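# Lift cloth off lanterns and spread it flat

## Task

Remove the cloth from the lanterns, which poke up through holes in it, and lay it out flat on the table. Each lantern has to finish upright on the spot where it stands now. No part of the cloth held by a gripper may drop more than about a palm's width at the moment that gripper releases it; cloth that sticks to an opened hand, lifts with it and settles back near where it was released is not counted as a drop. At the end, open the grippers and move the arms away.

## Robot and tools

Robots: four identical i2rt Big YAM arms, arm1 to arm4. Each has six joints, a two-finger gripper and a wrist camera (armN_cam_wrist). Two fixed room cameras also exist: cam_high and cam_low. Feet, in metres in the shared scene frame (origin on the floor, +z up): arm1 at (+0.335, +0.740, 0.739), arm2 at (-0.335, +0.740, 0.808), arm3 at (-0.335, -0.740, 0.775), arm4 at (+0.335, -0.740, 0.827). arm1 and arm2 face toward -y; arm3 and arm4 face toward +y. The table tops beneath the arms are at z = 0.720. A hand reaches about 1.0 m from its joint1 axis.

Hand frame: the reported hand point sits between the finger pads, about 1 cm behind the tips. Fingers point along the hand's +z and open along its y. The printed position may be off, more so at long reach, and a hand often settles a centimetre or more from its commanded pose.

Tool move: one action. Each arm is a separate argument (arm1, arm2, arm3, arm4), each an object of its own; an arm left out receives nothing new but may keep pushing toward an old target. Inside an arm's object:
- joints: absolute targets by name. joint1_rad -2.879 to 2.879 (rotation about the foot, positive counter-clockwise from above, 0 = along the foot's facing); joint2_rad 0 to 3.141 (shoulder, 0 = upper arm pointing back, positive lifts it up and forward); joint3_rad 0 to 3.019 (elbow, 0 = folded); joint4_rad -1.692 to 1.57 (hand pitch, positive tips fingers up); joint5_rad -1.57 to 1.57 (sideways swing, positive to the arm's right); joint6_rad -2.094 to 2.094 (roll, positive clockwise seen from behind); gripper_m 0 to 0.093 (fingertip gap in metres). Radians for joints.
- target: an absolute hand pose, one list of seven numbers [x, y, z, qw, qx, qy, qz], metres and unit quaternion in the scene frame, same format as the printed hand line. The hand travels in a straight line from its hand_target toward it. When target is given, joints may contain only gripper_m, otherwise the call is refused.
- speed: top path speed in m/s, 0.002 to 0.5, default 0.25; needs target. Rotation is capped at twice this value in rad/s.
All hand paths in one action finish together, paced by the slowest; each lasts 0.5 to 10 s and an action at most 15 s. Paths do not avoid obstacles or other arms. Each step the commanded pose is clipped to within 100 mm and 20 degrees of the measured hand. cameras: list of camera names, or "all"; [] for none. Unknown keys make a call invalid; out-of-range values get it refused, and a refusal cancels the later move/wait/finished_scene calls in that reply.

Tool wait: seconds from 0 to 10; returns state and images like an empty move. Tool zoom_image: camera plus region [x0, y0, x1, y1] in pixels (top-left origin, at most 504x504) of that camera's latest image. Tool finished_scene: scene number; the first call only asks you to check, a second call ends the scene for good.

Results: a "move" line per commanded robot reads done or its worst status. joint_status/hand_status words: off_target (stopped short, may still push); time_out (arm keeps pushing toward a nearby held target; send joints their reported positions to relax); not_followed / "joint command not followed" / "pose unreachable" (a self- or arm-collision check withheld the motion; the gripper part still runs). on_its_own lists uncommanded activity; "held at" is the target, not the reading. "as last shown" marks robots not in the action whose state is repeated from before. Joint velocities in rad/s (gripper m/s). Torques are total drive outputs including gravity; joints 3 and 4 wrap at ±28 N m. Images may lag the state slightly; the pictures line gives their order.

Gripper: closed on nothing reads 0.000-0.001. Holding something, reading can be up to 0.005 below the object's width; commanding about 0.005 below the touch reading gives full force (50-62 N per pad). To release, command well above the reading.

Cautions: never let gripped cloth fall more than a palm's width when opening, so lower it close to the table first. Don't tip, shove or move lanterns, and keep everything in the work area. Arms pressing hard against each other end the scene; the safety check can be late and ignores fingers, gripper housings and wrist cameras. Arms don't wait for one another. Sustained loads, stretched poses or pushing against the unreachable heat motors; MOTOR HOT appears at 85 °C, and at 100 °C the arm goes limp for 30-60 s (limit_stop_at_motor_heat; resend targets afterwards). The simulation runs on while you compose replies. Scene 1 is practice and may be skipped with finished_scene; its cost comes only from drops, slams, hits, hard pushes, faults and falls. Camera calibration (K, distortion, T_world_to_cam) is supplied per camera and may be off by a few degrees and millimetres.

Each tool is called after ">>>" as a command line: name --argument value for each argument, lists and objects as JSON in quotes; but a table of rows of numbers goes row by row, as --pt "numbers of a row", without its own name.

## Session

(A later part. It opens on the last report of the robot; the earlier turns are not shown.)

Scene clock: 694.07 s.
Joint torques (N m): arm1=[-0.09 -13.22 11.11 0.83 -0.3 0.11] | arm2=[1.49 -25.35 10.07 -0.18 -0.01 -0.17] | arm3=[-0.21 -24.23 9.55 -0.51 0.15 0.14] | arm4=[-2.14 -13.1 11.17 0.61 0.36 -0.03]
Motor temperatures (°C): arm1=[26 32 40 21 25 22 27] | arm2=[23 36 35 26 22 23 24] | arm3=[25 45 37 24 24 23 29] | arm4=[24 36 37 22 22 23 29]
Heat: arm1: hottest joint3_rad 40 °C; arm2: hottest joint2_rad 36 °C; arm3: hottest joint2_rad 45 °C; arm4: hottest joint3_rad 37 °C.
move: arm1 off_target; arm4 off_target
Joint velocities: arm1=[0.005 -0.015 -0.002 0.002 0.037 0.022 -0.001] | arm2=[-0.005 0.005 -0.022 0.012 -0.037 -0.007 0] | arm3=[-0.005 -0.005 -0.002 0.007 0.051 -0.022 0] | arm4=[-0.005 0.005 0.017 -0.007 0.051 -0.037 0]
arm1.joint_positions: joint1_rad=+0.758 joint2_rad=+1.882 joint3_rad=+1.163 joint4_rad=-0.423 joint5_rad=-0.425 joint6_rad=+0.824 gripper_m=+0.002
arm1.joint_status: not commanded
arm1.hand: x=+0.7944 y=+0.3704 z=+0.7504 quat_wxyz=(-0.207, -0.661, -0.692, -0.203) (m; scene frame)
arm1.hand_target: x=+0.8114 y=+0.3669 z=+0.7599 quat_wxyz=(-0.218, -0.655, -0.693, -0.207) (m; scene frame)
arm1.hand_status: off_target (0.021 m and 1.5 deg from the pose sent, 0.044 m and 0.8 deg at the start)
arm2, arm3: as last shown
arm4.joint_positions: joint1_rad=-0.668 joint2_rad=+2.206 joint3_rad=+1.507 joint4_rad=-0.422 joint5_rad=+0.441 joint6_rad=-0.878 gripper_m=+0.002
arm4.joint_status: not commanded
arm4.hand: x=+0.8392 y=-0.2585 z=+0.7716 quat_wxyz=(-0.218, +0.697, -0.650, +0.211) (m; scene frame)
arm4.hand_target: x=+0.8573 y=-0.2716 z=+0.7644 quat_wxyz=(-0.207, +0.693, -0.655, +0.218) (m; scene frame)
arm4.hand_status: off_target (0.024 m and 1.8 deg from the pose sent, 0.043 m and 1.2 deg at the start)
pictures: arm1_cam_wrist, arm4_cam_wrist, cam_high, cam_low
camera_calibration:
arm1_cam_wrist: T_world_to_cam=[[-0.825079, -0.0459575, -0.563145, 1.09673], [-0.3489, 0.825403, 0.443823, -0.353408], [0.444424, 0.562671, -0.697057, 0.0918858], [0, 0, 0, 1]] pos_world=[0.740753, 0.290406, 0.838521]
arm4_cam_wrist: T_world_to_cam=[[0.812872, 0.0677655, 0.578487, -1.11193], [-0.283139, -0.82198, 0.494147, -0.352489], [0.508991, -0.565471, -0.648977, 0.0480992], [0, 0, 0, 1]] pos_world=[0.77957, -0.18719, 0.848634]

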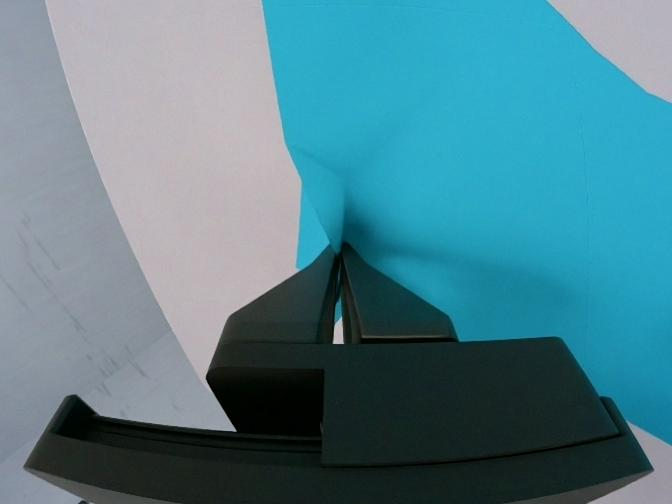

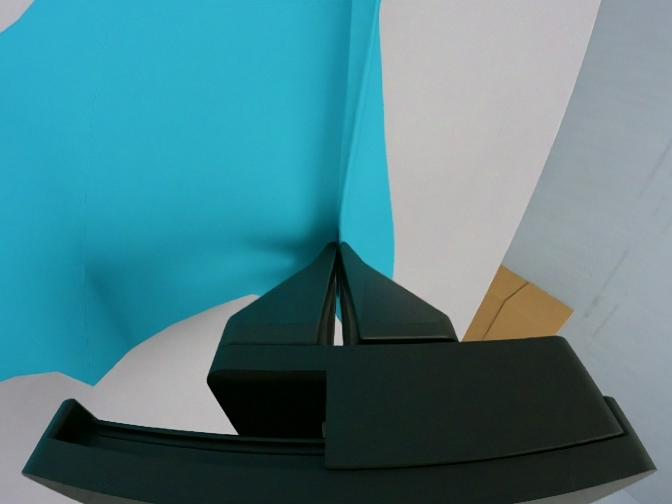

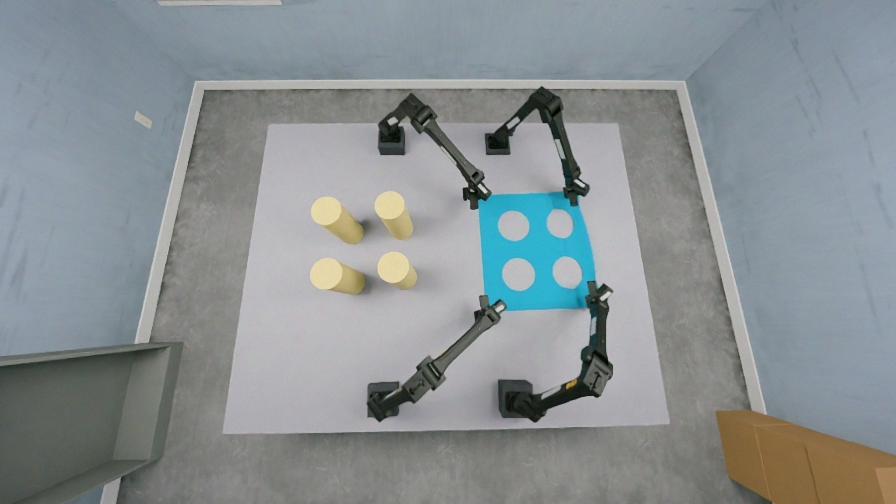

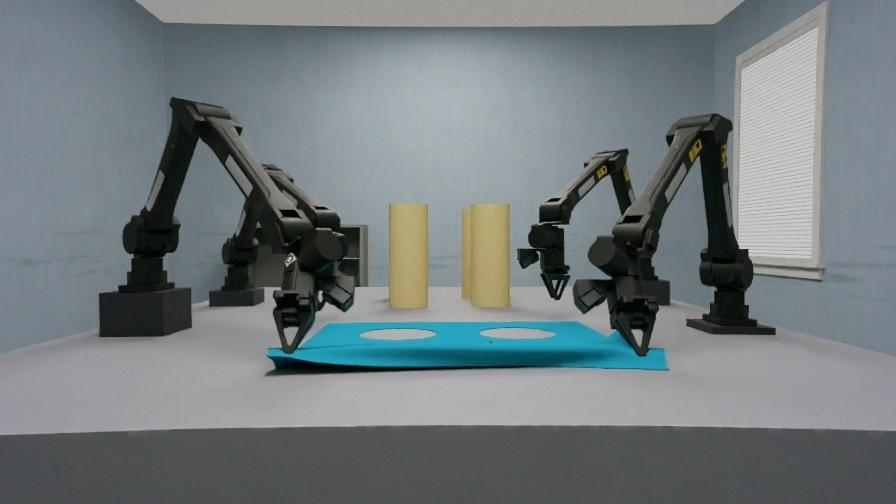

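>>> move --arm4 '{"target": [0.860, -0.271, 0.746, -0.2066, 0.6930, -0.6553, 0.2185], "speed": 0.15}' --cameras '[]'

>>> move --arm1 '{"joints": {"gripper_m": 0.05}}' --arm4 '{"joints": {"gripper_m": 0.05}}' --cameras '["cam_high", "cam_low", "arm1_cam_wrist", "arm4_cam_wrist"]'

Scene clock: 699.73 s.
Joint torques (N m): arm1=[-0.03 -13.22 11.23 0.65 -0.31 0.13] | arm2=[1.67 -25.35 10.06 -0.18 -0.03 -0.18] | arm3=[-0.26 -24.23 9.55 -0.5 0.16 0.14] | arm4=[-2.37 -13.51 10.89 1.18 0.39 -0.04]
Motor temperatures (°C): arm1=[26 32 40 21 25 22 27] | arm2=[23 36 35 25 22 23 24] | arm3=[25 45 38 24 24 23 29] | arm4=[24 36 37 22 22 23 29]
Heat: arm1: hottest joint3_rad 40 °C; arm2: hottest joint2_rad 36 °C; arm3: hottest joint2_rad 45 °C; arm4: hottest joint3_rad 37 °C.
move: arm4 off_target
Joint velocities: arm1=[-0.015 -0.005 -0.002 -0.012 -0.037 0.022 -0.001] | arm2=[-0.015 0.005 -0.002 -0.002 -0.007 -0.022 0] | arm3=[0.005 -0.005 -0.007 -0.002 0.007 -0.022 0.001] | arm4=[-0.005 -0.005 -0.012 0.007 -0.095 0.066 -0.001]
arm1.joint_positions: joint1_rad=+0.758 joint2_rad=+1.882 joint3_rad=+1.163 joint4_rad=-0.422 joint5_rad=-0.424 joint6_rad=+0.825 gripper_m=+0.002
arm1.joint_status: not commanded
arm1.hand: x=+0.7945 y=+0.3701 z=+0.7504 quat_wxyz=(-0.208, -0.661, -0.692, -0.202) (m; scene frame)
arm1.hand_target: x=+0.8114 y=+0.3669 z=+0.7599 quat_wxyz=(-0.218, -0.655, -0.693, -0.207) (m; scene frame)
arm1.hand_status: not commanded
arm2, arm3: as last shown
arm4.joint_positions: joint1_rad=-0.668 joint2_rad=+2.243 joint3_rad=+1.512 joint4_rad=-0.407 joint5_rad=+0.440 joint6_rad=-0.881 gripper_m=+0.002
arm4.joint_status: not commanded
arm4.hand: x=+0.8377 y=-0.2597 z=+0.7501 quat_wxyz=(-0.209, +0.701, -0.648, +0.211) (m; scene frame)
arm4.hand_target: x=+0.8593 y=-0.2718 z=+0.7463 quat_wxyz=(-0.207, +0.693, -0.655, +0.219) (m; scene frame)
arm4.hand_status: off_target (0.025 m and 1.5 deg from the pose sent, 0.035 m and 1.8 deg at the start)
pictures: none
No camera images: "cameras" was empty.

Scene clock: 700.60 s.
Joint torques (N m): arm1=[-1.38 -13.1 11 0.8 -0.31 0.1] | arm2=[1.67 -25.52 10.09 -0.2 -0.03 -0.17] | arm3=[-0.38 -24.23 9.51 -0.51 0.15 0.13] | arm4=[-0.85 -13.33 10.21 1.16 0.11 -0.03]
Motor temperatures (°C): arm1=[26 32 40 21 25 22 27] | arm2=[23 36 35 25 22 23 24] | arm3=[25 45 38 24 24 23 29] | arm4=[24 36 37 22 22 23 29]
Heat: arm1: hottest joint3_rad 40 °C; arm2: hottest joint2_rad 36 °C; arm3: hottest joint2_rad 45 °C; arm4: hottest joint3_rad 37 °C.
move: arm1 done; arm4 done
Joint velocities: arm1=[0.005 -0.005 0.002 0.002 0.007 -0.037 0.001] | arm2=[0.005 -0.005 0.007 0.012 -0.022 -0.007 0] | arm3=[0.005 0.015 0.022 0.002 -0.066 -0.037 0] | arm4=[-0.005 -0.005 0.002 -0.007 -0.022 0.022 0]
arm1.joint_positions: joint1_rad=+0.770 joint2_rad=+1.883 joint3_rad=+1.163 joint4_rad=-0.422 joint5_rad=-0.424 joint6_rad=+0.826 gripper_m=+0.050
arm1.joint_status: all done
arm1.hand: x=+0.7986 y=+0.3752 z=+0.7501 quat_wxyz=(-0.207, -0.657, -0.696, -0.204) (m; scene frame)
arm1.hand_target: x=+0.8115 y=+0.3671 z=+0.7599 quat_wxyz=(-0.218, -0.655, -0.693, -0.207) (m; scene frame)
arm1.hand_status: not commanded
arm2, arm3: as last shown
arm4.joint_positions: joint1_rad=-0.685 joint2_rad=+2.240 joint3_rad=+1.520 joint4_rad=-0.407 joint5_rad=+0.448 joint6_rad=-0.882 gripper_m=+0.050
arm4.joint_status: all done
arm4.hand: x=+0.8498 y=-0.2657 z=+0.7560 quat_wxyz=(-0.213, +0.693, -0.654, +0.216) (m; scene frame)
arm4.hand_target: x=+0.8592 y=-0.2719 z=+0.7463 quat_wxyz=(-0.206, +0.693, -0.655, +0.219) (m; scene frame)
arm4.hand_status: not commanded
pictures: arm1_cam_wrist, arm4_cam_wrist, cam_high, cam_low
camera_calibration:
arm1_cam_wrist: T_world_to_cam=[[-0.82452, -0.0540078, -0.56325, 1.10295], [-0.356783, 0.822233, 0.443439, -0.348054], [0.439174, 0.566582, -0.697217, 0.0900227], [0, 0, 0, 1]] pos_world=[0.745686, 0.294744, 0.838341]
arm4_cam_wrist: T_world_to_cam=[[0.813311, 0.0592205, 0.578807, -1.11389], [-0.297574, -0.812514, 0.501269, -0.338327], [0.499974, -0.579926, -0.643204, 0.0279232], [0, 0, 0, 1]] pos_world=[0.791302, -0.192736, 0.832281]

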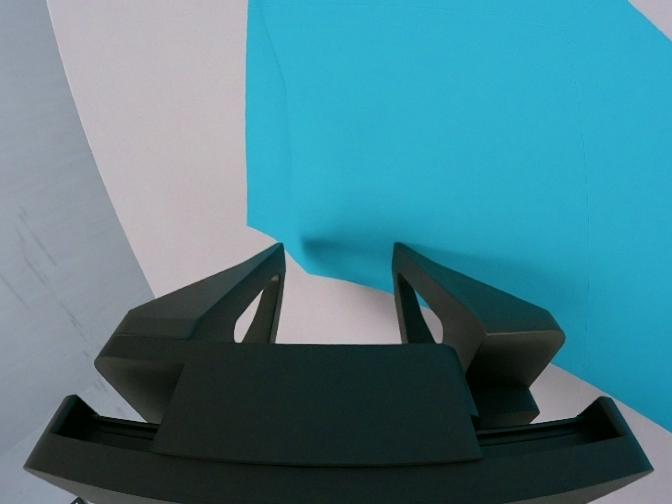

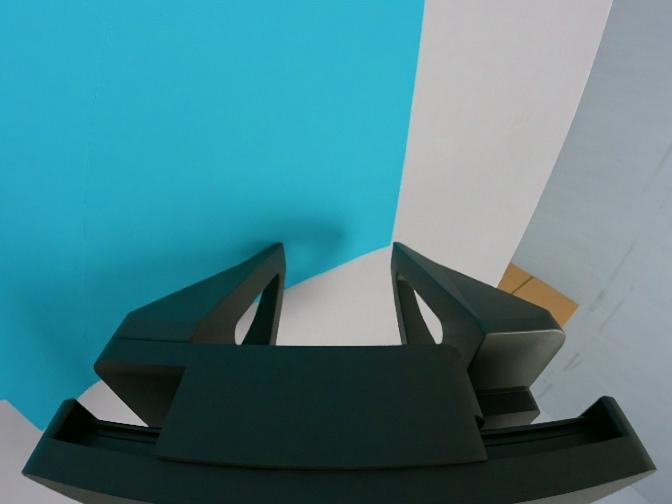

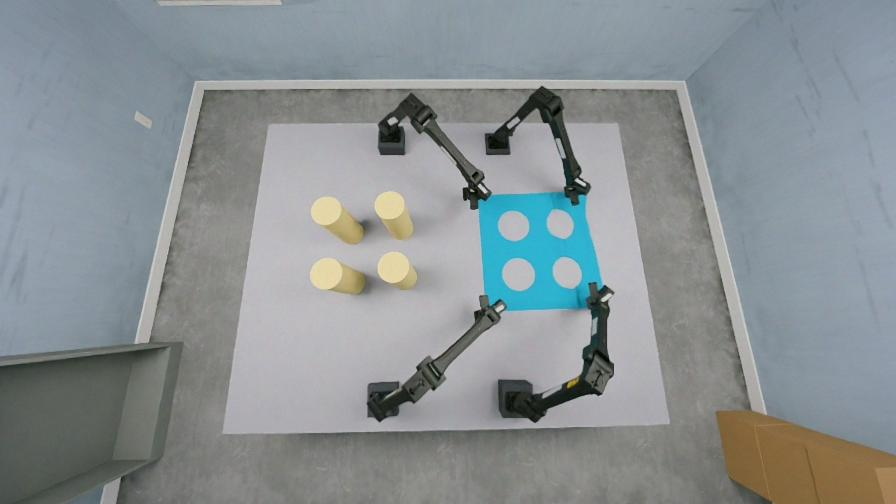

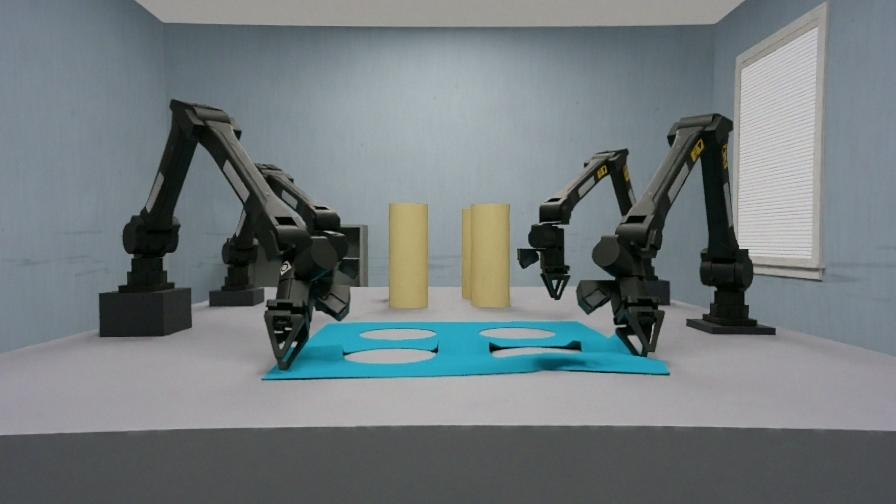

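>>> zoom_image --camera "cam_low" --region '[250, 290, 690, 400]'

>>> zoom_image --camera "cam_high" --region '[460, 170, 620, 330]'

>>> zoom_image --camera "arm1_cam_wrist" --region '[200, 0, 672, 340]'

Scaled by 1.145.

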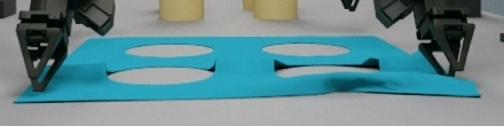

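Scaled by 3.150.

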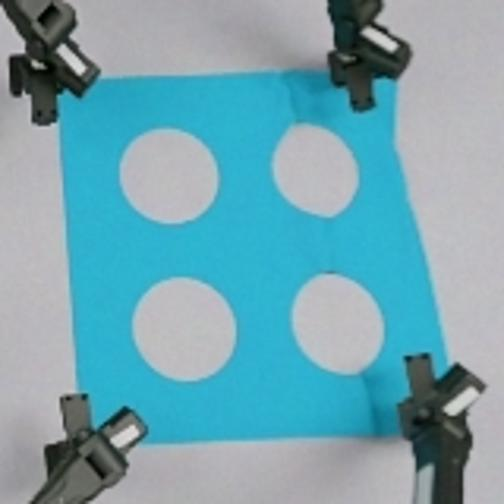

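Scaled by 1.068 from the camera's 672x504 image, which has a finer 960x720 frame.

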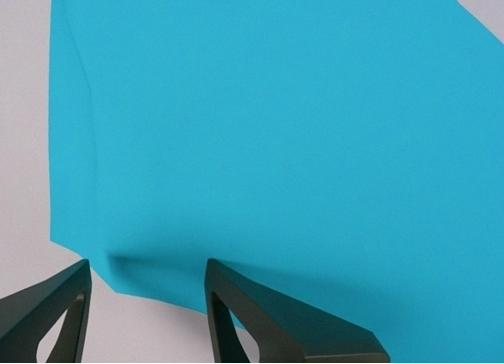

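>>> move --arm1 '{"target": [0.808, 0.350, 0.775, 0, 0.6871, 0.7266, 0], "speed": 0.3}' --arm4 '{"target": [0.843, -0.252, 0.770, 0, 0.7266, -0.6871, 0], "speed": 0.3}' --cameras '["arm1_cam_wrist", "arm4_cam_wrist", "cam_high", "cam_low"]'

Scene clock: 758.30 s.
Joint torques (N m): arm1=[-0.91 -16.56 13.07 -0.31 0.4 0.11] | arm2=[1.67 -25.52 10.07 -0.2 -0.02 -0.18] | arm3=[-0.21 -24.29 9.55 -0.54 0.17 0.15] | arm4=[-0.56 -15.56 13.49 -0.08 -0.28 0.09]
Motor temperatures (°C): arm1=[26 31 40 21 25 22 25] | arm2=[23 37 36 25 22 23 23] | arm3=[25 46 40 24 24 23 28] | arm4=[24 36 35 22 21 23 27]
Heat: arm1: hottest joint3_rad 40 °C; arm2: hottest joint2_rad 37 °C; arm3: hottest joint2_rad 46 °C; arm4: hottest joint2_rad 36 °C.
move: arm1 off_target; arm4 off_target
Joint velocities: arm1=[-0.005 -0.005 0.007 -0.012 0.051 -0.007 -0.001] | arm2=[0.005 -0.005 0.012 -0.002 -0.007 -0.022 0.001] | arm3=[0.005 -0.005 0.007 -0.007 0.066 0.037 0] | arm4=[-0.024 -0.005 -0.012 -0.017 -0.007 0.007 -0.001]
arm1.joint_positions: joint1_rad=+0.857 joint2_rad=+2.067 joint3_rad=+1.617 joint4_rad=-1.166 joint5_rad=-0.027 joint6_rad=+0.820 gripper_m=+0.050
arm1.joint_status: not commanded
arm1.hand: x=+0.7932 y=+0.3610 z=+0.7615 quat_wxyz=(+0.020, -0.689, -0.725, -0.006) (m; scene frame)
arm1.hand_target: x=+0.8081 y=+0.3504 z=+0.7727 quat_wxyz=(+0.004, -0.689, -0.725, -0.004) (m; scene frame)
arm1.hand_status: off_target (0.023 m and 2.5 deg from the pose sent, 0.037 m and 33.7 deg at the start)
arm2, arm3: as last shown
arm4.joint_positions: joint1_rad=-0.756 joint2_rad=+2.394 joint3_rad=+1.984 joint4_rad=-1.181 joint5_rad=+0.015 joint6_rad=-0.865 gripper_m=+0.050
arm4.joint_status: not commanded
arm4.hand: x=+0.8284 y=-0.2558 z=+0.7694 quat_wxyz=(+0.009, +0.733, -0.680, +0.004) (m; scene frame)
arm4.hand_target: x=+0.8423 y=-0.2535 z=+0.7701 quat_wxyz=(+0.001, +0.727, -0.687, +0.002) (m; scene frame)
arm4.hand_status: off_target (0.015 m and 1.5 deg from the pose sent, 0.021 m and 35.4 deg at the start)
pictures: arm1_cam_wrist, arm4_cam_wrist, cam_high, cam_low
camera_calibration:
arm1_cam_wrist: T_world_to_cam=[[-0.998596, -0.0520829, 0.00964607, 0.805264], [-0.0364605, 0.80798, 0.58808, -0.702391], [-0.0384228, 0.586903, -0.808745, 0.564765], [0, 0, 0, 1]] pos_world=[0.800224, 0.277996, 0.862046]
arm4_cam_wrist: T_world_to_cam=[[0.996739, 0.0803832, -0.00708569, -0.800553], [0.068304, -0.793673, 0.604498, -0.721019], [0.0429678, -0.603011, -0.796575, 0.54368], [0, 0, 0, 1]] pos_world=[0.82383, -0.180057, 0.863264]

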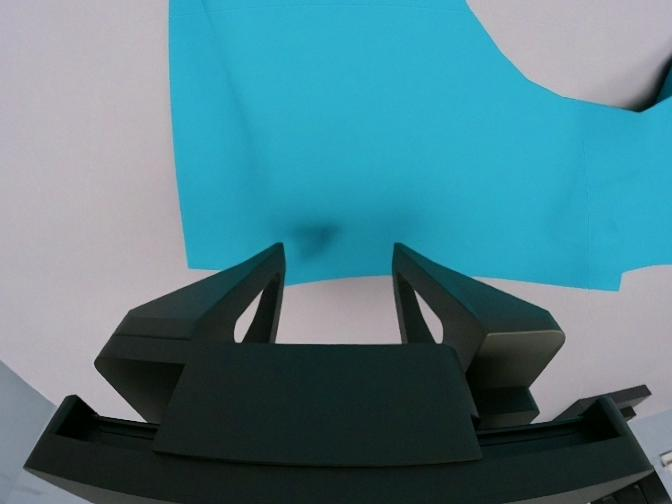

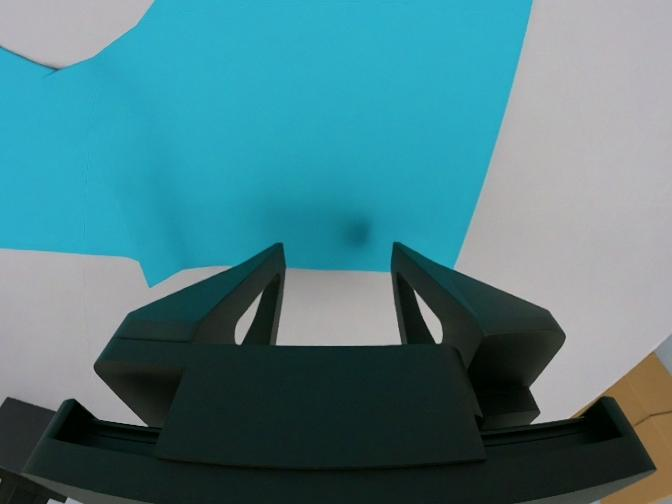

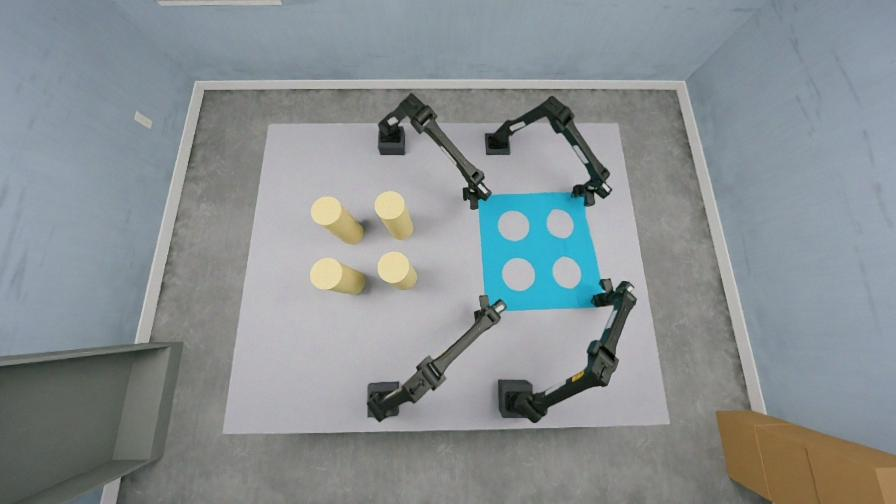

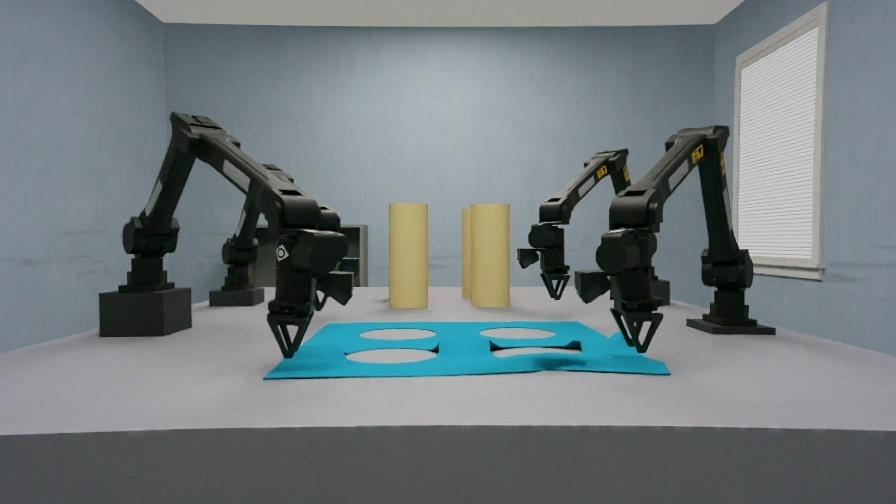

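>>> move --arm1 '{"target": [0.803, 0.352, 0.710, 0, 0.6871, 0.7266, 0], "speed": 0.15}' --arm4 '{"target": [0.838, -0.252, 0.705, 0, 0.7266, -0.6871, 0], "speed": 0.15}' --cameras '["arm1_cam_wrist", "arm4_cam_wrist"]'

>>> move --arm1 '{"target": [0.858, 0.355, 0.708, 0, 0.6871, 0.7266, 0], "speed": 0.12}' --arm4 '{"target": [0.885, -0.249, 0.703, 0, 0.7266, -0.6871, 0], "speed": 0.12}' --cameras '["arm1_cam_wrist", "arm4_cam_wrist", "cam_high", "cam_low"]'

Scene clock: 779.53 s.
Joint torques (N m): arm1=[-0.85 -14.8 7.53 0.38 0.43 0.02] | arm2=[1.79 -25.47 10.11 -0.18 -0.03 -0.18] | arm3=[-0.38 -24.35 9.59 -0.53 0.15 0.13] | arm4=[-0.09 -13.39 9.96 0.98 -0.22 0.14]
Motor temperatures (°C): arm1=[26 34 41 21 25 22 25] | arm2=[23 37 36 25 22 23 23] | arm3=[25 47 40 24 23 23 28] | arm4=[24 37 39 22 21 23 27]
Heat: arm1: hottest joint3_rad 41 °C; arm2: hottest joint2_rad 37 °C; arm3: hottest joint2_rad 47 °C; arm4: hottest joint3_rad 39 °C.
move: arm1 off_target; arm4 off_target
Joint velocities: arm1=[0.005 0.005 -0.012 -0.012 0.037 0.007 0.001] | arm2=[0.005 0.005 0.012 0.017 0.037 -0.022 0] | arm3=[0.015 -0.005 -0.007 -0.007 -0.051 0.022 0] | arm4=[0.005 0.005 -0.007 -0.007 -0.051 0.022 0]
arm1.joint_positions: joint1_rad=+0.857 joint2_rad=+2.105 joint3_rad=+1.601 joint4_rad=-1.036 joint5_rad=-0.018 joint6_rad=+0.820 gripper_m=+0.050
arm1.joint_status: not commanded
arm1.hand: x=+0.8078 y=+0.3461 z=+0.7340 quat_wxyz=(-0.018, -0.688, -0.725, -0.003) (m; scene frame)
arm1.hand_target: x=+0.8023 y=+0.3526 z=+0.7107 quat_wxyz=(+0.000, -0.687, -0.727, +0.000) (m; scene frame)
arm1.hand_status: off_target (0.025 m and 2.1 deg from the pose sent, 0.053 m and 2.5 deg at the start)
arm2, arm3: as last shown
arm4.joint_positions: joint1_rad=-0.756 joint2_rad=+2.436 joint3_rad=+1.986 joint4_rad=-1.088 joint5_rad=+0.010 joint6_rad=-0.865 gripper_m=+0.050
arm4.joint_status: not commanded
arm4.hand: x=+0.8384 y=-0.2442 z=+0.7421 quat_wxyz=(-0.018, +0.732, -0.681, +0.002) (m; scene frame)
arm4.hand_target: x=+0.8368 y=-0.2530 z=+0.7062 quat_wxyz=(+0.000, +0.727, -0.687, +0.000) (m; scene frame)
arm4.hand_status: off_target (0.038 m and 2.3 deg from the pose sent, 0.065 m and 1.5 deg at the start)
pictures: arm1_cam_wrist, arm4_cam_wrist
camera_calibration:
arm1_cam_wrist: T_world_to_cam=[[-0.997746, -0.053989, -0.0398507, 0.855666], [-0.0669602, 0.839839, 0.53869, -0.623796], [0.00438478, 0.540145, -0.841561, 0.557563], [0, 0, 0, 1]] pos_world=[0.809523, 0.26892, 0.839355]
arm4_cam_wrist: T_world_to_cam=[[0.996376, 0.0795601, 0.0300811, -0.839129], [0.0480363, -0.818203, 0.572919, -0.66158], [0.0701939, -0.569398, -0.81906, 0.530548], [0, 0, 0, 1]] pos_world=[0.830627, -0.172453, 0.838824]

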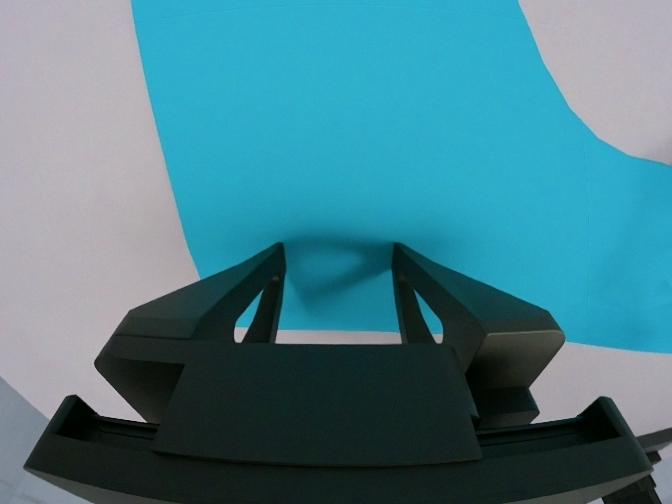

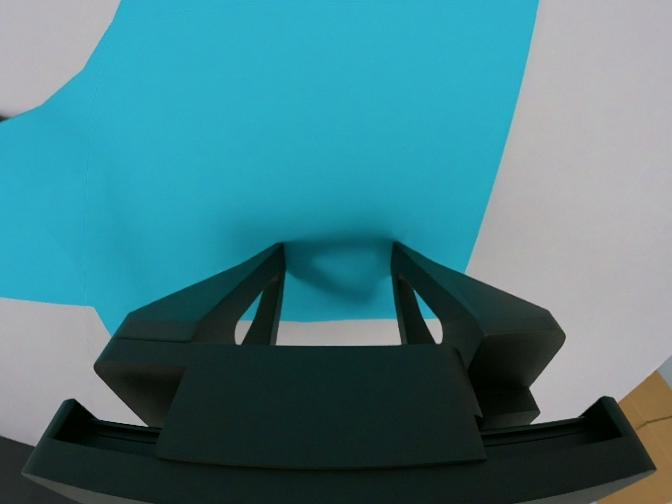

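Scene clock: 781.07 s.
Joint torques (N m): arm1=[-1.2 -14.62 11 -0.14 0.18 0.16] | arm2=[1.73 -25.41 10.06 -0.2 -0.02 -0.18] | arm3=[-0.38 -24.29 9.57 -0.49 0.16 0.13] | arm4=[-1.03 -13.74 11.84 0.25 -0.01 -0.09]
Motor temperatures (°C): arm1=[26 34 41 21 25 22 25] | arm2=[23 37 36 25 22 23 23] | arm3=[25 47 40 24 23 23 28] | arm4=[24 37 39 22 21 23 27]
Heat: arm1: hottest joint3_rad 41 °C; arm2: hottest joint2_rad 37 °C; arm3: hottest joint2_rad 47 °C; arm4: hottest joint3_rad 39 °C.
move: arm1 off_target; arm4 off_target
Joint velocities: arm1=[-0.005 0.005 0.007 -0.007 0.066 -0.037 -0.001] | arm2=[0.005 -0.015 0.022 -0.002 -0.051 0.037 0] | arm3=[-0.005 -0.015 0.007 0.017 0.066 -0.081 0] | arm4=[0.005 -0.005 -0.002 0.002 -0.037 0.007 -0.001]
arm1.joint_positions: joint1_rad=+0.913 joint2_rad=+2.179 joint3_rad=+1.733 joint4_rad=-1.093 joint5_rad=-0.014 joint6_rad=+0.867 gripper_m=+0.050
arm1.joint_status: not commanded
arm1.hand: x=+0.8533 y=+0.3538 z=+0.7336 quat_wxyz=(-0.018, -0.685, -0.728, -0.002) (m; scene frame)
arm1.hand_target: x=+0.8566 y=+0.3566 z=+0.7078 quat_wxyz=(+0.000, -0.687, -0.727, +0.000) (m; scene frame)
arm1.hand_status: off_target (0.026 m and 2.1 deg from the pose sent, 0.057 m and 2.1 deg at the start)
arm2, arm3: as last shown
arm4.joint_positions: joint1_rad=-0.788 joint2_rad=+2.537 joint3_rad=+2.189 joint4_rad=-1.177 joint5_rad=+0.004 joint6_rad=-0.881 gripper_m=+0.050
arm4.joint_status: not commanded
arm4.hand: x=+0.8793 y=-0.2350 z=+0.7435 quat_wxyz=(-0.024, +0.727, -0.686, +0.000) (m; scene frame)
arm4.hand_target: x=+0.8828 y=-0.2505 z=+0.7042 quat_wxyz=(+0.000, +0.727, -0.687, +0.000) (m; scene frame)
arm4.hand_status: off_target (0.043 m and 2.8 deg from the pose sent, 0.061 m and 2.3 deg at the start)
pictures: arm1_cam_wrist, arm4_cam_wrist, cam_high, cam_low
camera_calibration:
arm1_cam_wrist: T_world_to_cam=[[-0.9973, -0.0630609, -0.0376228, 0.902574], [-0.073395, 0.839925, 0.537716, -0.620798], [-0.00230856, 0.539026, -0.842286, 0.559543], [0, 0, 0, 1]] pos_world=[0.855866, 0.276733, 0.839066]
arm4_cam_wrist: T_world_to_cam=[[0.997235, 0.0648424, 0.0362964, -0.889557], [0.0331607, -0.825432, 0.563526, -0.638481], [0.0665006, -0.560765, -0.8253, 0.543918], [0, 0, 0, 1]] pos_world=[0.872099, -0.164332, 0.840984]

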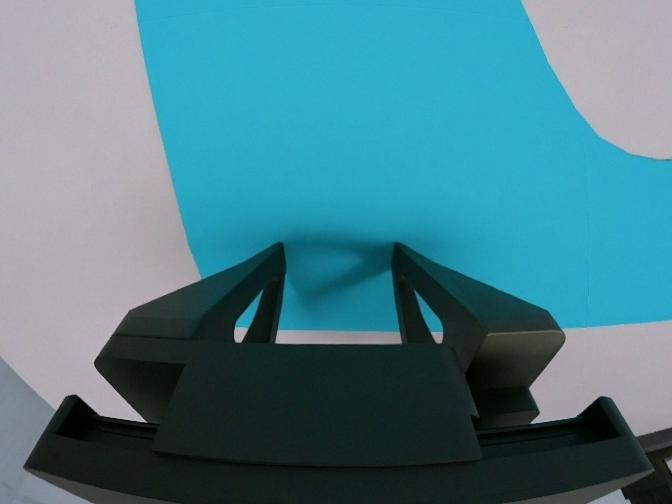

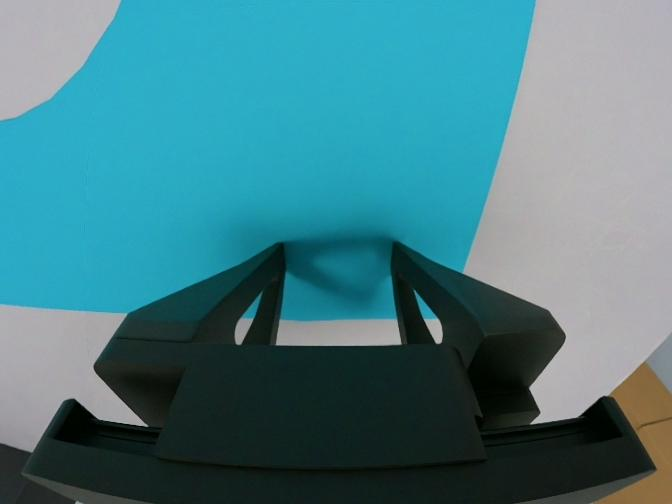

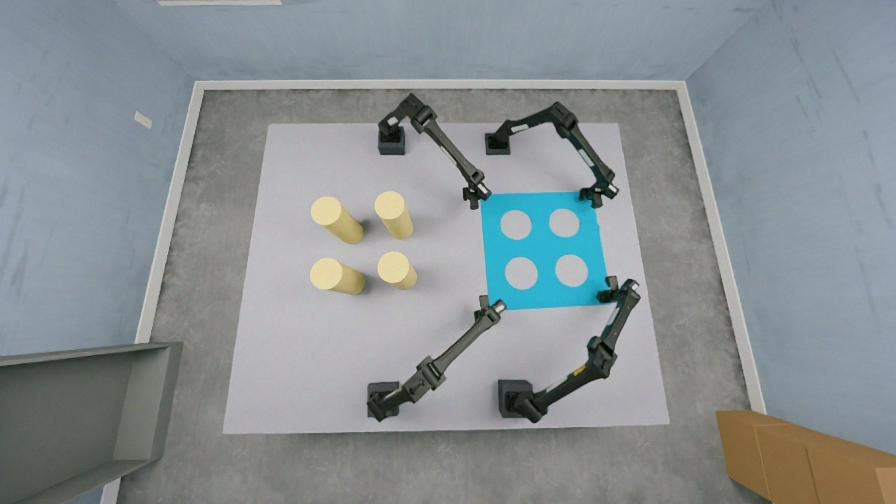

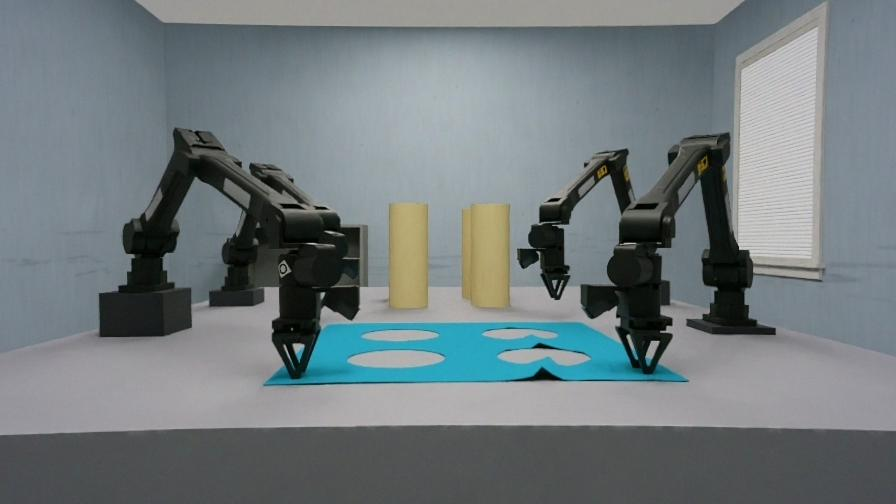

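>>> zoom_image --camera "cam_low" --region '[250, 300, 710, 410]'

>>> zoom_image --camera "cam_high" --region '[470, 180, 630, 320]'

Scaled by 1.096.

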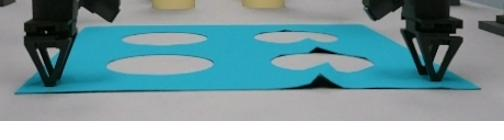

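Scaled by 3.150.

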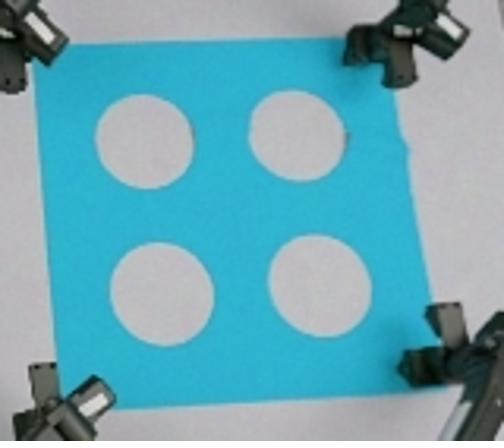

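>>> move --arm1 '{"target": [0.860, 0.377, 0.706, 0, 0.6871, 0.7266, 0], "speed": 0.12}' --arm4 '{"target": [0.886, -0.268, 0.702, 0, 0.7266, -0.6871, 0], "speed": 0.12}' --cameras '["arm1_cam_wrist", "arm4_cam_wrist", "cam_high", "cam_low"]'

Scene clock: 789.13 s.
Joint torques (N m): arm1=[-0.44 -15.74 6.97 0.44 0.11 0.15] | arm2=[1.61 -25.58 10.11 -0.2 -0.03 -0.17] | arm3=[-0.32 -24.18 9.59 -0.54 0.16 0.12] | arm4=[-1.85 -15.27 7.5 0.94 0.09 -0.11]
Motor temperatures (°C): arm1=[26 35 42 21 25 22 25] | arm2=[23 37 36 25 22 23 23] | arm3=[25 47 40 24 23 23 28] | arm4=[24 38 38 22 21 23 27]
Heat: arm1: hottest joint3_rad 42 °C; arm2: hottest joint2_rad 37 °C; arm3: hottest joint2_rad 47 °C; arm4: hottest joint2_rad 38 °C.
move: arm1 off_target; arm4 off_target
Joint velocities: arm1=[-0.005 0.005 0.007 -0.002 -0.022 -0.051 0] | arm2=[-0.015 -0.005 0.037 -0.012 -0.051 -0.007 0] | arm3=[0.005 -0.015 -0.002 0.007 -0.022 0.022 0] | arm4=[-0.005 -0.015 0.022 0.012 -0.066 -0.051 0]
arm1.joint_positions: joint1_rad=+0.934 joint2_rad=+2.179 joint3_rad=+1.733 joint4_rad=-1.087 joint5_rad=-0.011 joint6_rad=+0.894 gripper_m=+0.050
arm1.joint_status: not commanded
arm1.hand: x=+0.8621 y=+0.3635 z=+0.7335 quat_wxyz=(-0.021, -0.687, -0.726, -0.002) (m; scene frame)
arm1.hand_target: x=+0.8588 y=+0.3774 z=+0.7067 quat_wxyz=(+0.000, -0.687, -0.726, +0.000) (m; scene frame)
arm1.hand_status: off_target (0.031 m and 2.4 deg from the pose sent, 0.037 m and 2.1 deg at the start)
arm2, arm3: as last shown
arm4.joint_positions: joint1_rad=-0.798 joint2_rad=+2.526 joint3_rad=+2.168 joint4_rad=-1.159 joint5_rad=+0.001 joint6_rad=-0.899 gripper_m=+0.050
arm4.joint_status: not commanded
arm4.hand: x=+0.8833 y=-0.2407 z=+0.7434 quat_wxyz=(-0.029, +0.730, -0.683, -0.001) (m; scene frame)
arm4.hand_target: x=+0.8844 y=-0.2683 z=+0.7035 quat_wxyz=(+0.000, +0.727, -0.687, +0.000) (m; scene frame)
arm4.hand_status: off_target (0.050 m and 3.3 deg from the pose sent, 0.053 m and 2.8 deg at the start)
pictures: arm1_cam_wrist, arm4_cam_wrist, cam_high, cam_low
camera_calibration:
arm1_cam_wrist: T_world_to_cam=[[-0.997534, -0.0571477, -0.0407327, 0.912356], [-0.0700735, 0.842833, 0.533594, -0.629175], [0.00383722, 0.535132, -0.84476, 0.552118], [0, 0, 0, 1]] pos_world=[0.8639, 0.286972, 0.839294]
arm4_cam_wrist: T_world_to_cam=[[0.996523, 0.0722375, 0.0415089, -0.894555], [0.036882, -0.82924, 0.557675, -0.643128], [0.0747059, -0.554205, -0.829021, 0.537528], [0, 0, 0, 1]] pos_world=[0.875008, -0.170786, 0.84141]

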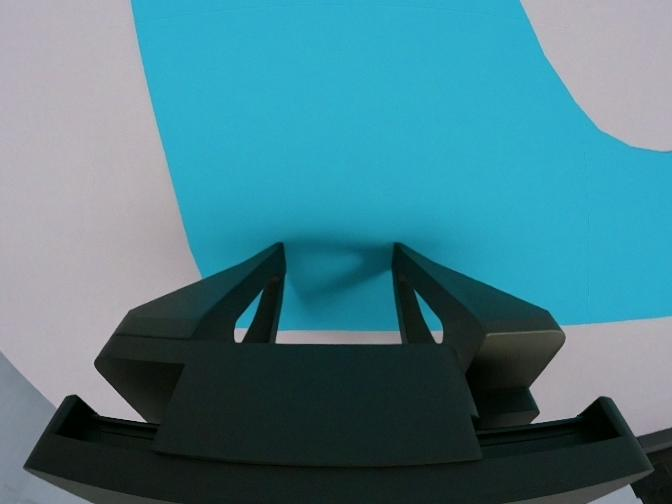

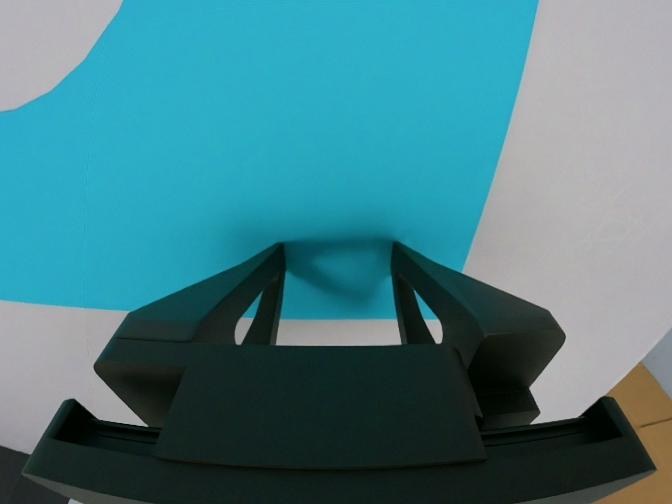

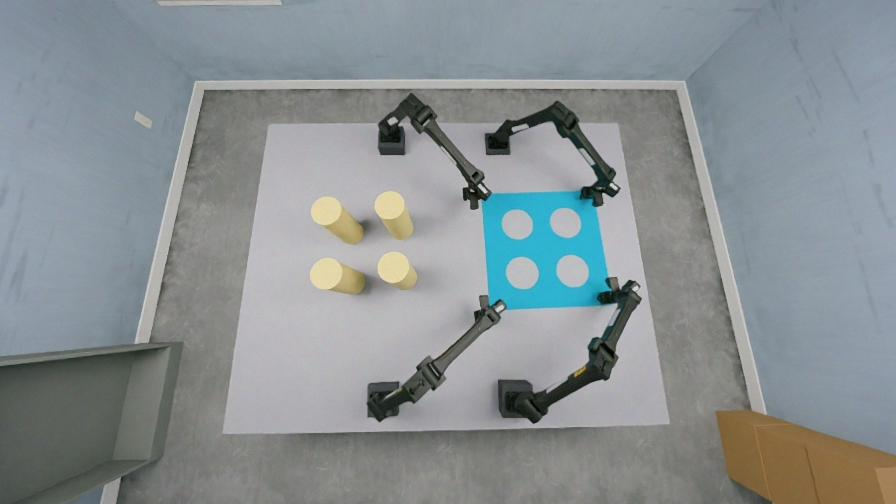

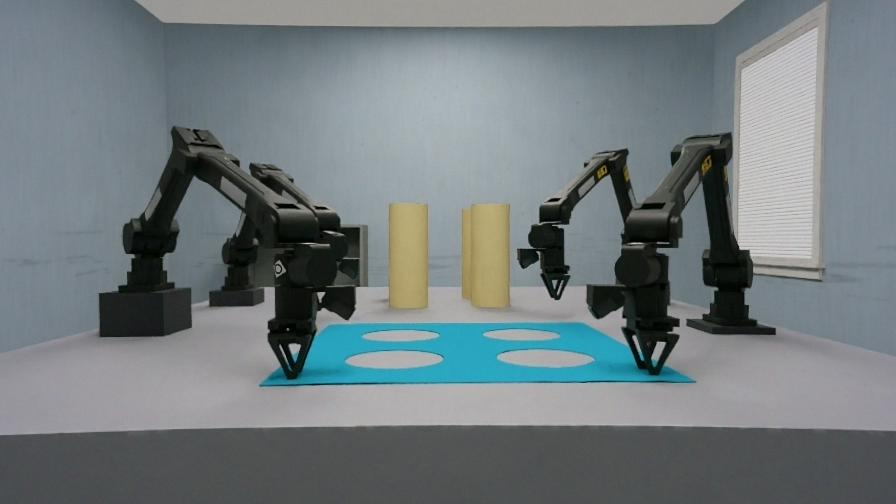

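>>> move --arm1 '{"target": [0.862, 0.364, 0.86, 0, 0.6871, 0.7266, 0], "speed": 0.12}' --arm4 '{"target": [0.883, -0.241, 0.86, 0, 0.7266, -0.6871, 0], "speed": 0.12}' --arm2 '{"target": [0.137, 0.327, 0.87, 0, 0.6871, 0.7266, 0], "speed": 0.12}' --arm3 '{"target": [0.177, -0.336, 0.87, 0, 0.7266, -0.6871, 0], "speed": 0.12}' --cameras '["cam_high", "cam_low"]'

Scene clock: 798.97 s.
Joint torques (N m): arm1=[-1.49 -19.9 13.86 -0.31 0.07 0.01] | arm2=[0.56 -25.17 12.78 -0.25 -0.02 -0.19] | arm3=[0.26 -23.88 10 -0.53 0.14 0.15] | arm4=[1.14 -18.08 14.11 -0.09 0.01 0.15]
Motor temperatures (°C): arm1=[26 35 41 21 25 22 25] | arm2=[23 37 36 25 22 23 23] | arm3=[25 47 40 24 23 23 28] | arm4=[24 38 38 22 21 23 27]
Heat: arm1: hottest joint3_rad 41 °C; arm2: hottest joint2_rad 37 °C; arm3: hottest joint2_rad 47 °C; arm4: hottest joint2_rad 38 °C.
move: arm1 off_target; arm2 off_target; arm3 off_target; arm4 off_target
Joint velocities: arm1=[-0.005 0.005 -0.007 -0.002 -0.066 0.066 0] | arm2=[0.005 -0.005 -0.007 -0.012 -0.007 -0.051 -0.001] | arm3=[-0.005 -0.005 0.007 0.017 0.081 -0.022 0] | arm4=[-0.005 0.005 -0.007 -0.007 0.022 -0.037 0]
arm1.joint_positions: joint1_rad=+0.935 joint2_rad=+2.116 joint3_rad=+1.888 joint4_rad=-1.410 joint5_rad=-0.011 joint6_rad=+0.894 gripper_m=+0.050
arm1.joint_status: not commanded
arm1.hand: x=+0.8504 y=+0.3751 z=+0.8291 quat_wxyz=(+0.031, -0.687, -0.726, +0.006) (m; scene frame)
arm1.hand_target: x=+0.8616 y=+0.3642 z=+0.8602 quat_wxyz=(+0.000, -0.687, -0.726, +0.000) (m; scene frame)
arm1.hand_status: off_target (0.035 m and 3.6 deg from the pose sent, 0.127 m and 2.4 deg at the start)
arm2.joint_positions: joint1_rad=+0.868 joint2_rad=+2.089 joint3_rad=+1.698 joint4_rad=-1.237 joint5_rad=+0.005 joint6_rad=+0.809 gripper_m=+0.050
arm2.joint_status: not commanded
arm2.hand: x=+0.1223 y=+0.3402 z=+0.8412 quat_wxyz=(+0.030, -0.690, -0.723, +0.002) (m; scene frame)
arm2.hand_target: x=+0.1366 y=+0.3274 z=+0.8702 quat_wxyz=(+0.000, -0.687, -0.727, +0.000) (m; scene frame)
arm2.hand_status: off_target (0.035 m and 3.4 deg from the pose sent, 0.080 m and 1.4 deg at the start)
arm3.joint_positions: joint1_rad=-0.940 joint2_rad=+2.170 joint3_rad=+1.880 joint4_rad=-1.357 joint5_rad=-0.001 joint6_rad=-0.971 gripper_m=+0.050
arm3.joint_status: not commanded
arm3.hand: x=+0.1657 y=-0.3445 z=+0.8325 quat_wxyz=(+0.032, +0.731, -0.682, -0.006) (m; scene frame)
arm3.hand_target: x=+0.1768 y=-0.3362 z=+0.8696 quat_wxyz=(+0.000, +0.727, -0.687, +0.000) (m; scene frame)
arm3.hand_status: off_target (0.040 m and 3.8 deg from the pose sent, 0.103 m and 3.4 deg at the start)
arm4.joint_positions: joint1_rad=-0.801 joint2_rad=+2.463 joint3_rad=+2.325 joint4_rad=-1.467 joint5_rad=+0.004 joint6_rad=-0.897 gripper_m=+0.050
arm4.joint_status: not commanded
arm4.hand: x=+0.8764 y=-0.2517 z=+0.8461 quat_wxyz=(+0.016, +0.729, -0.685, -0.003) (m; scene frame)
arm4.hand_target: x=+0.8818 y=-0.2422 z=+0.8603 quat_wxyz=(+0.000, +0.727, -0.687, +0.000) (m; scene frame)
arm4.hand_status: off_target (0.019 m and 1.9 deg from the pose sent, 0.117 m and 3.3 deg at the start)
pictures: cam_high, cam_low

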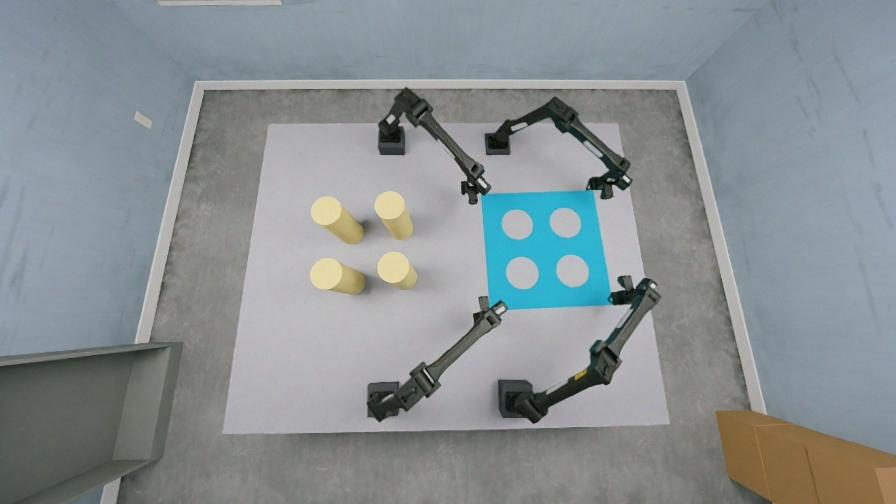

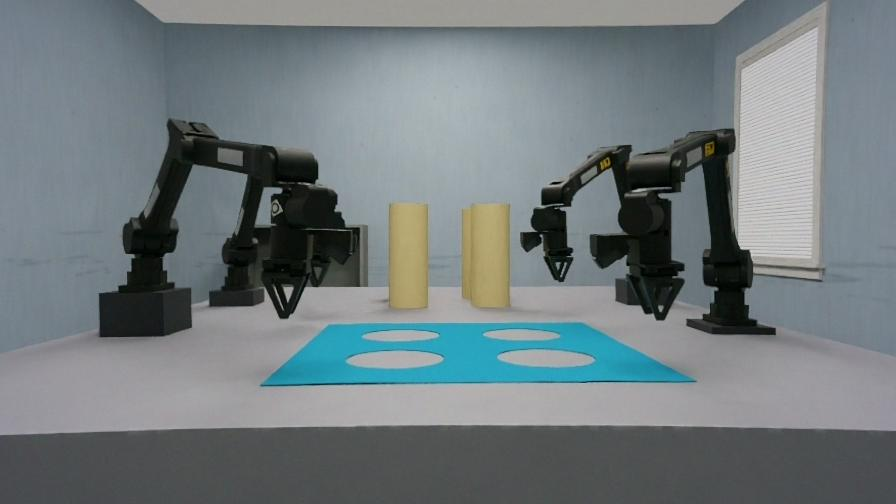

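>>> zoom_image --camera "cam_low" --region '[240, 300, 720, 400]'

>>> zoom_image --camera "cam_high" --region '[470, 170, 630, 330]'

Scaled by 1.050.

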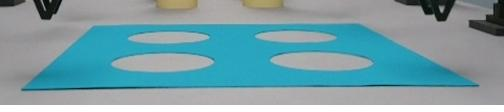

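Scaled by 3.150.

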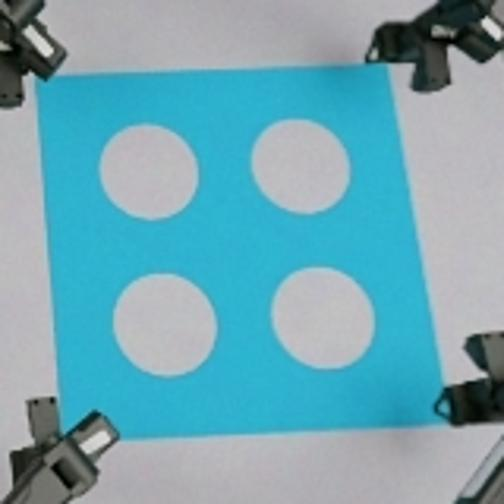

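>>> zoom_image --camera "cam_low" --region '[250, 360, 490, 400]'

>>> zoom_image --camera "cam_low" --region '[470, 360, 710, 400]'

>>> zoom_image --camera "cam_low" --region '[290, 310, 630, 370]'

Scaled by 2.100.

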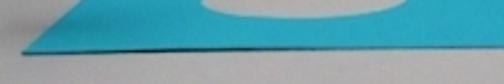

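Scaled by 2.100.

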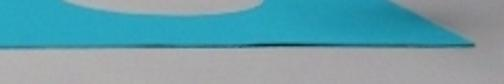

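Scaled by 1.482.

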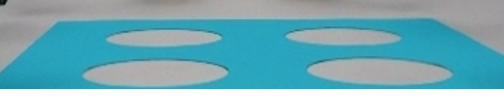

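>>> zoom_image --camera "cam_low" --region '[250, 310, 350, 395]'

>>> zoom_image --camera "cam_low" --region '[570, 310, 710, 390]'

Scaled by 5.040.

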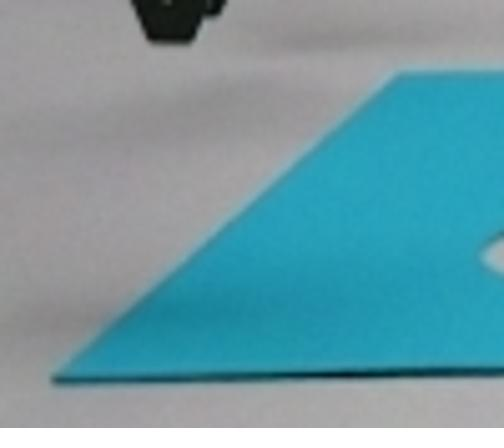

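Scaled by 3.600.

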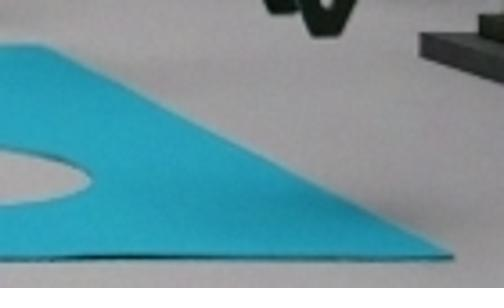

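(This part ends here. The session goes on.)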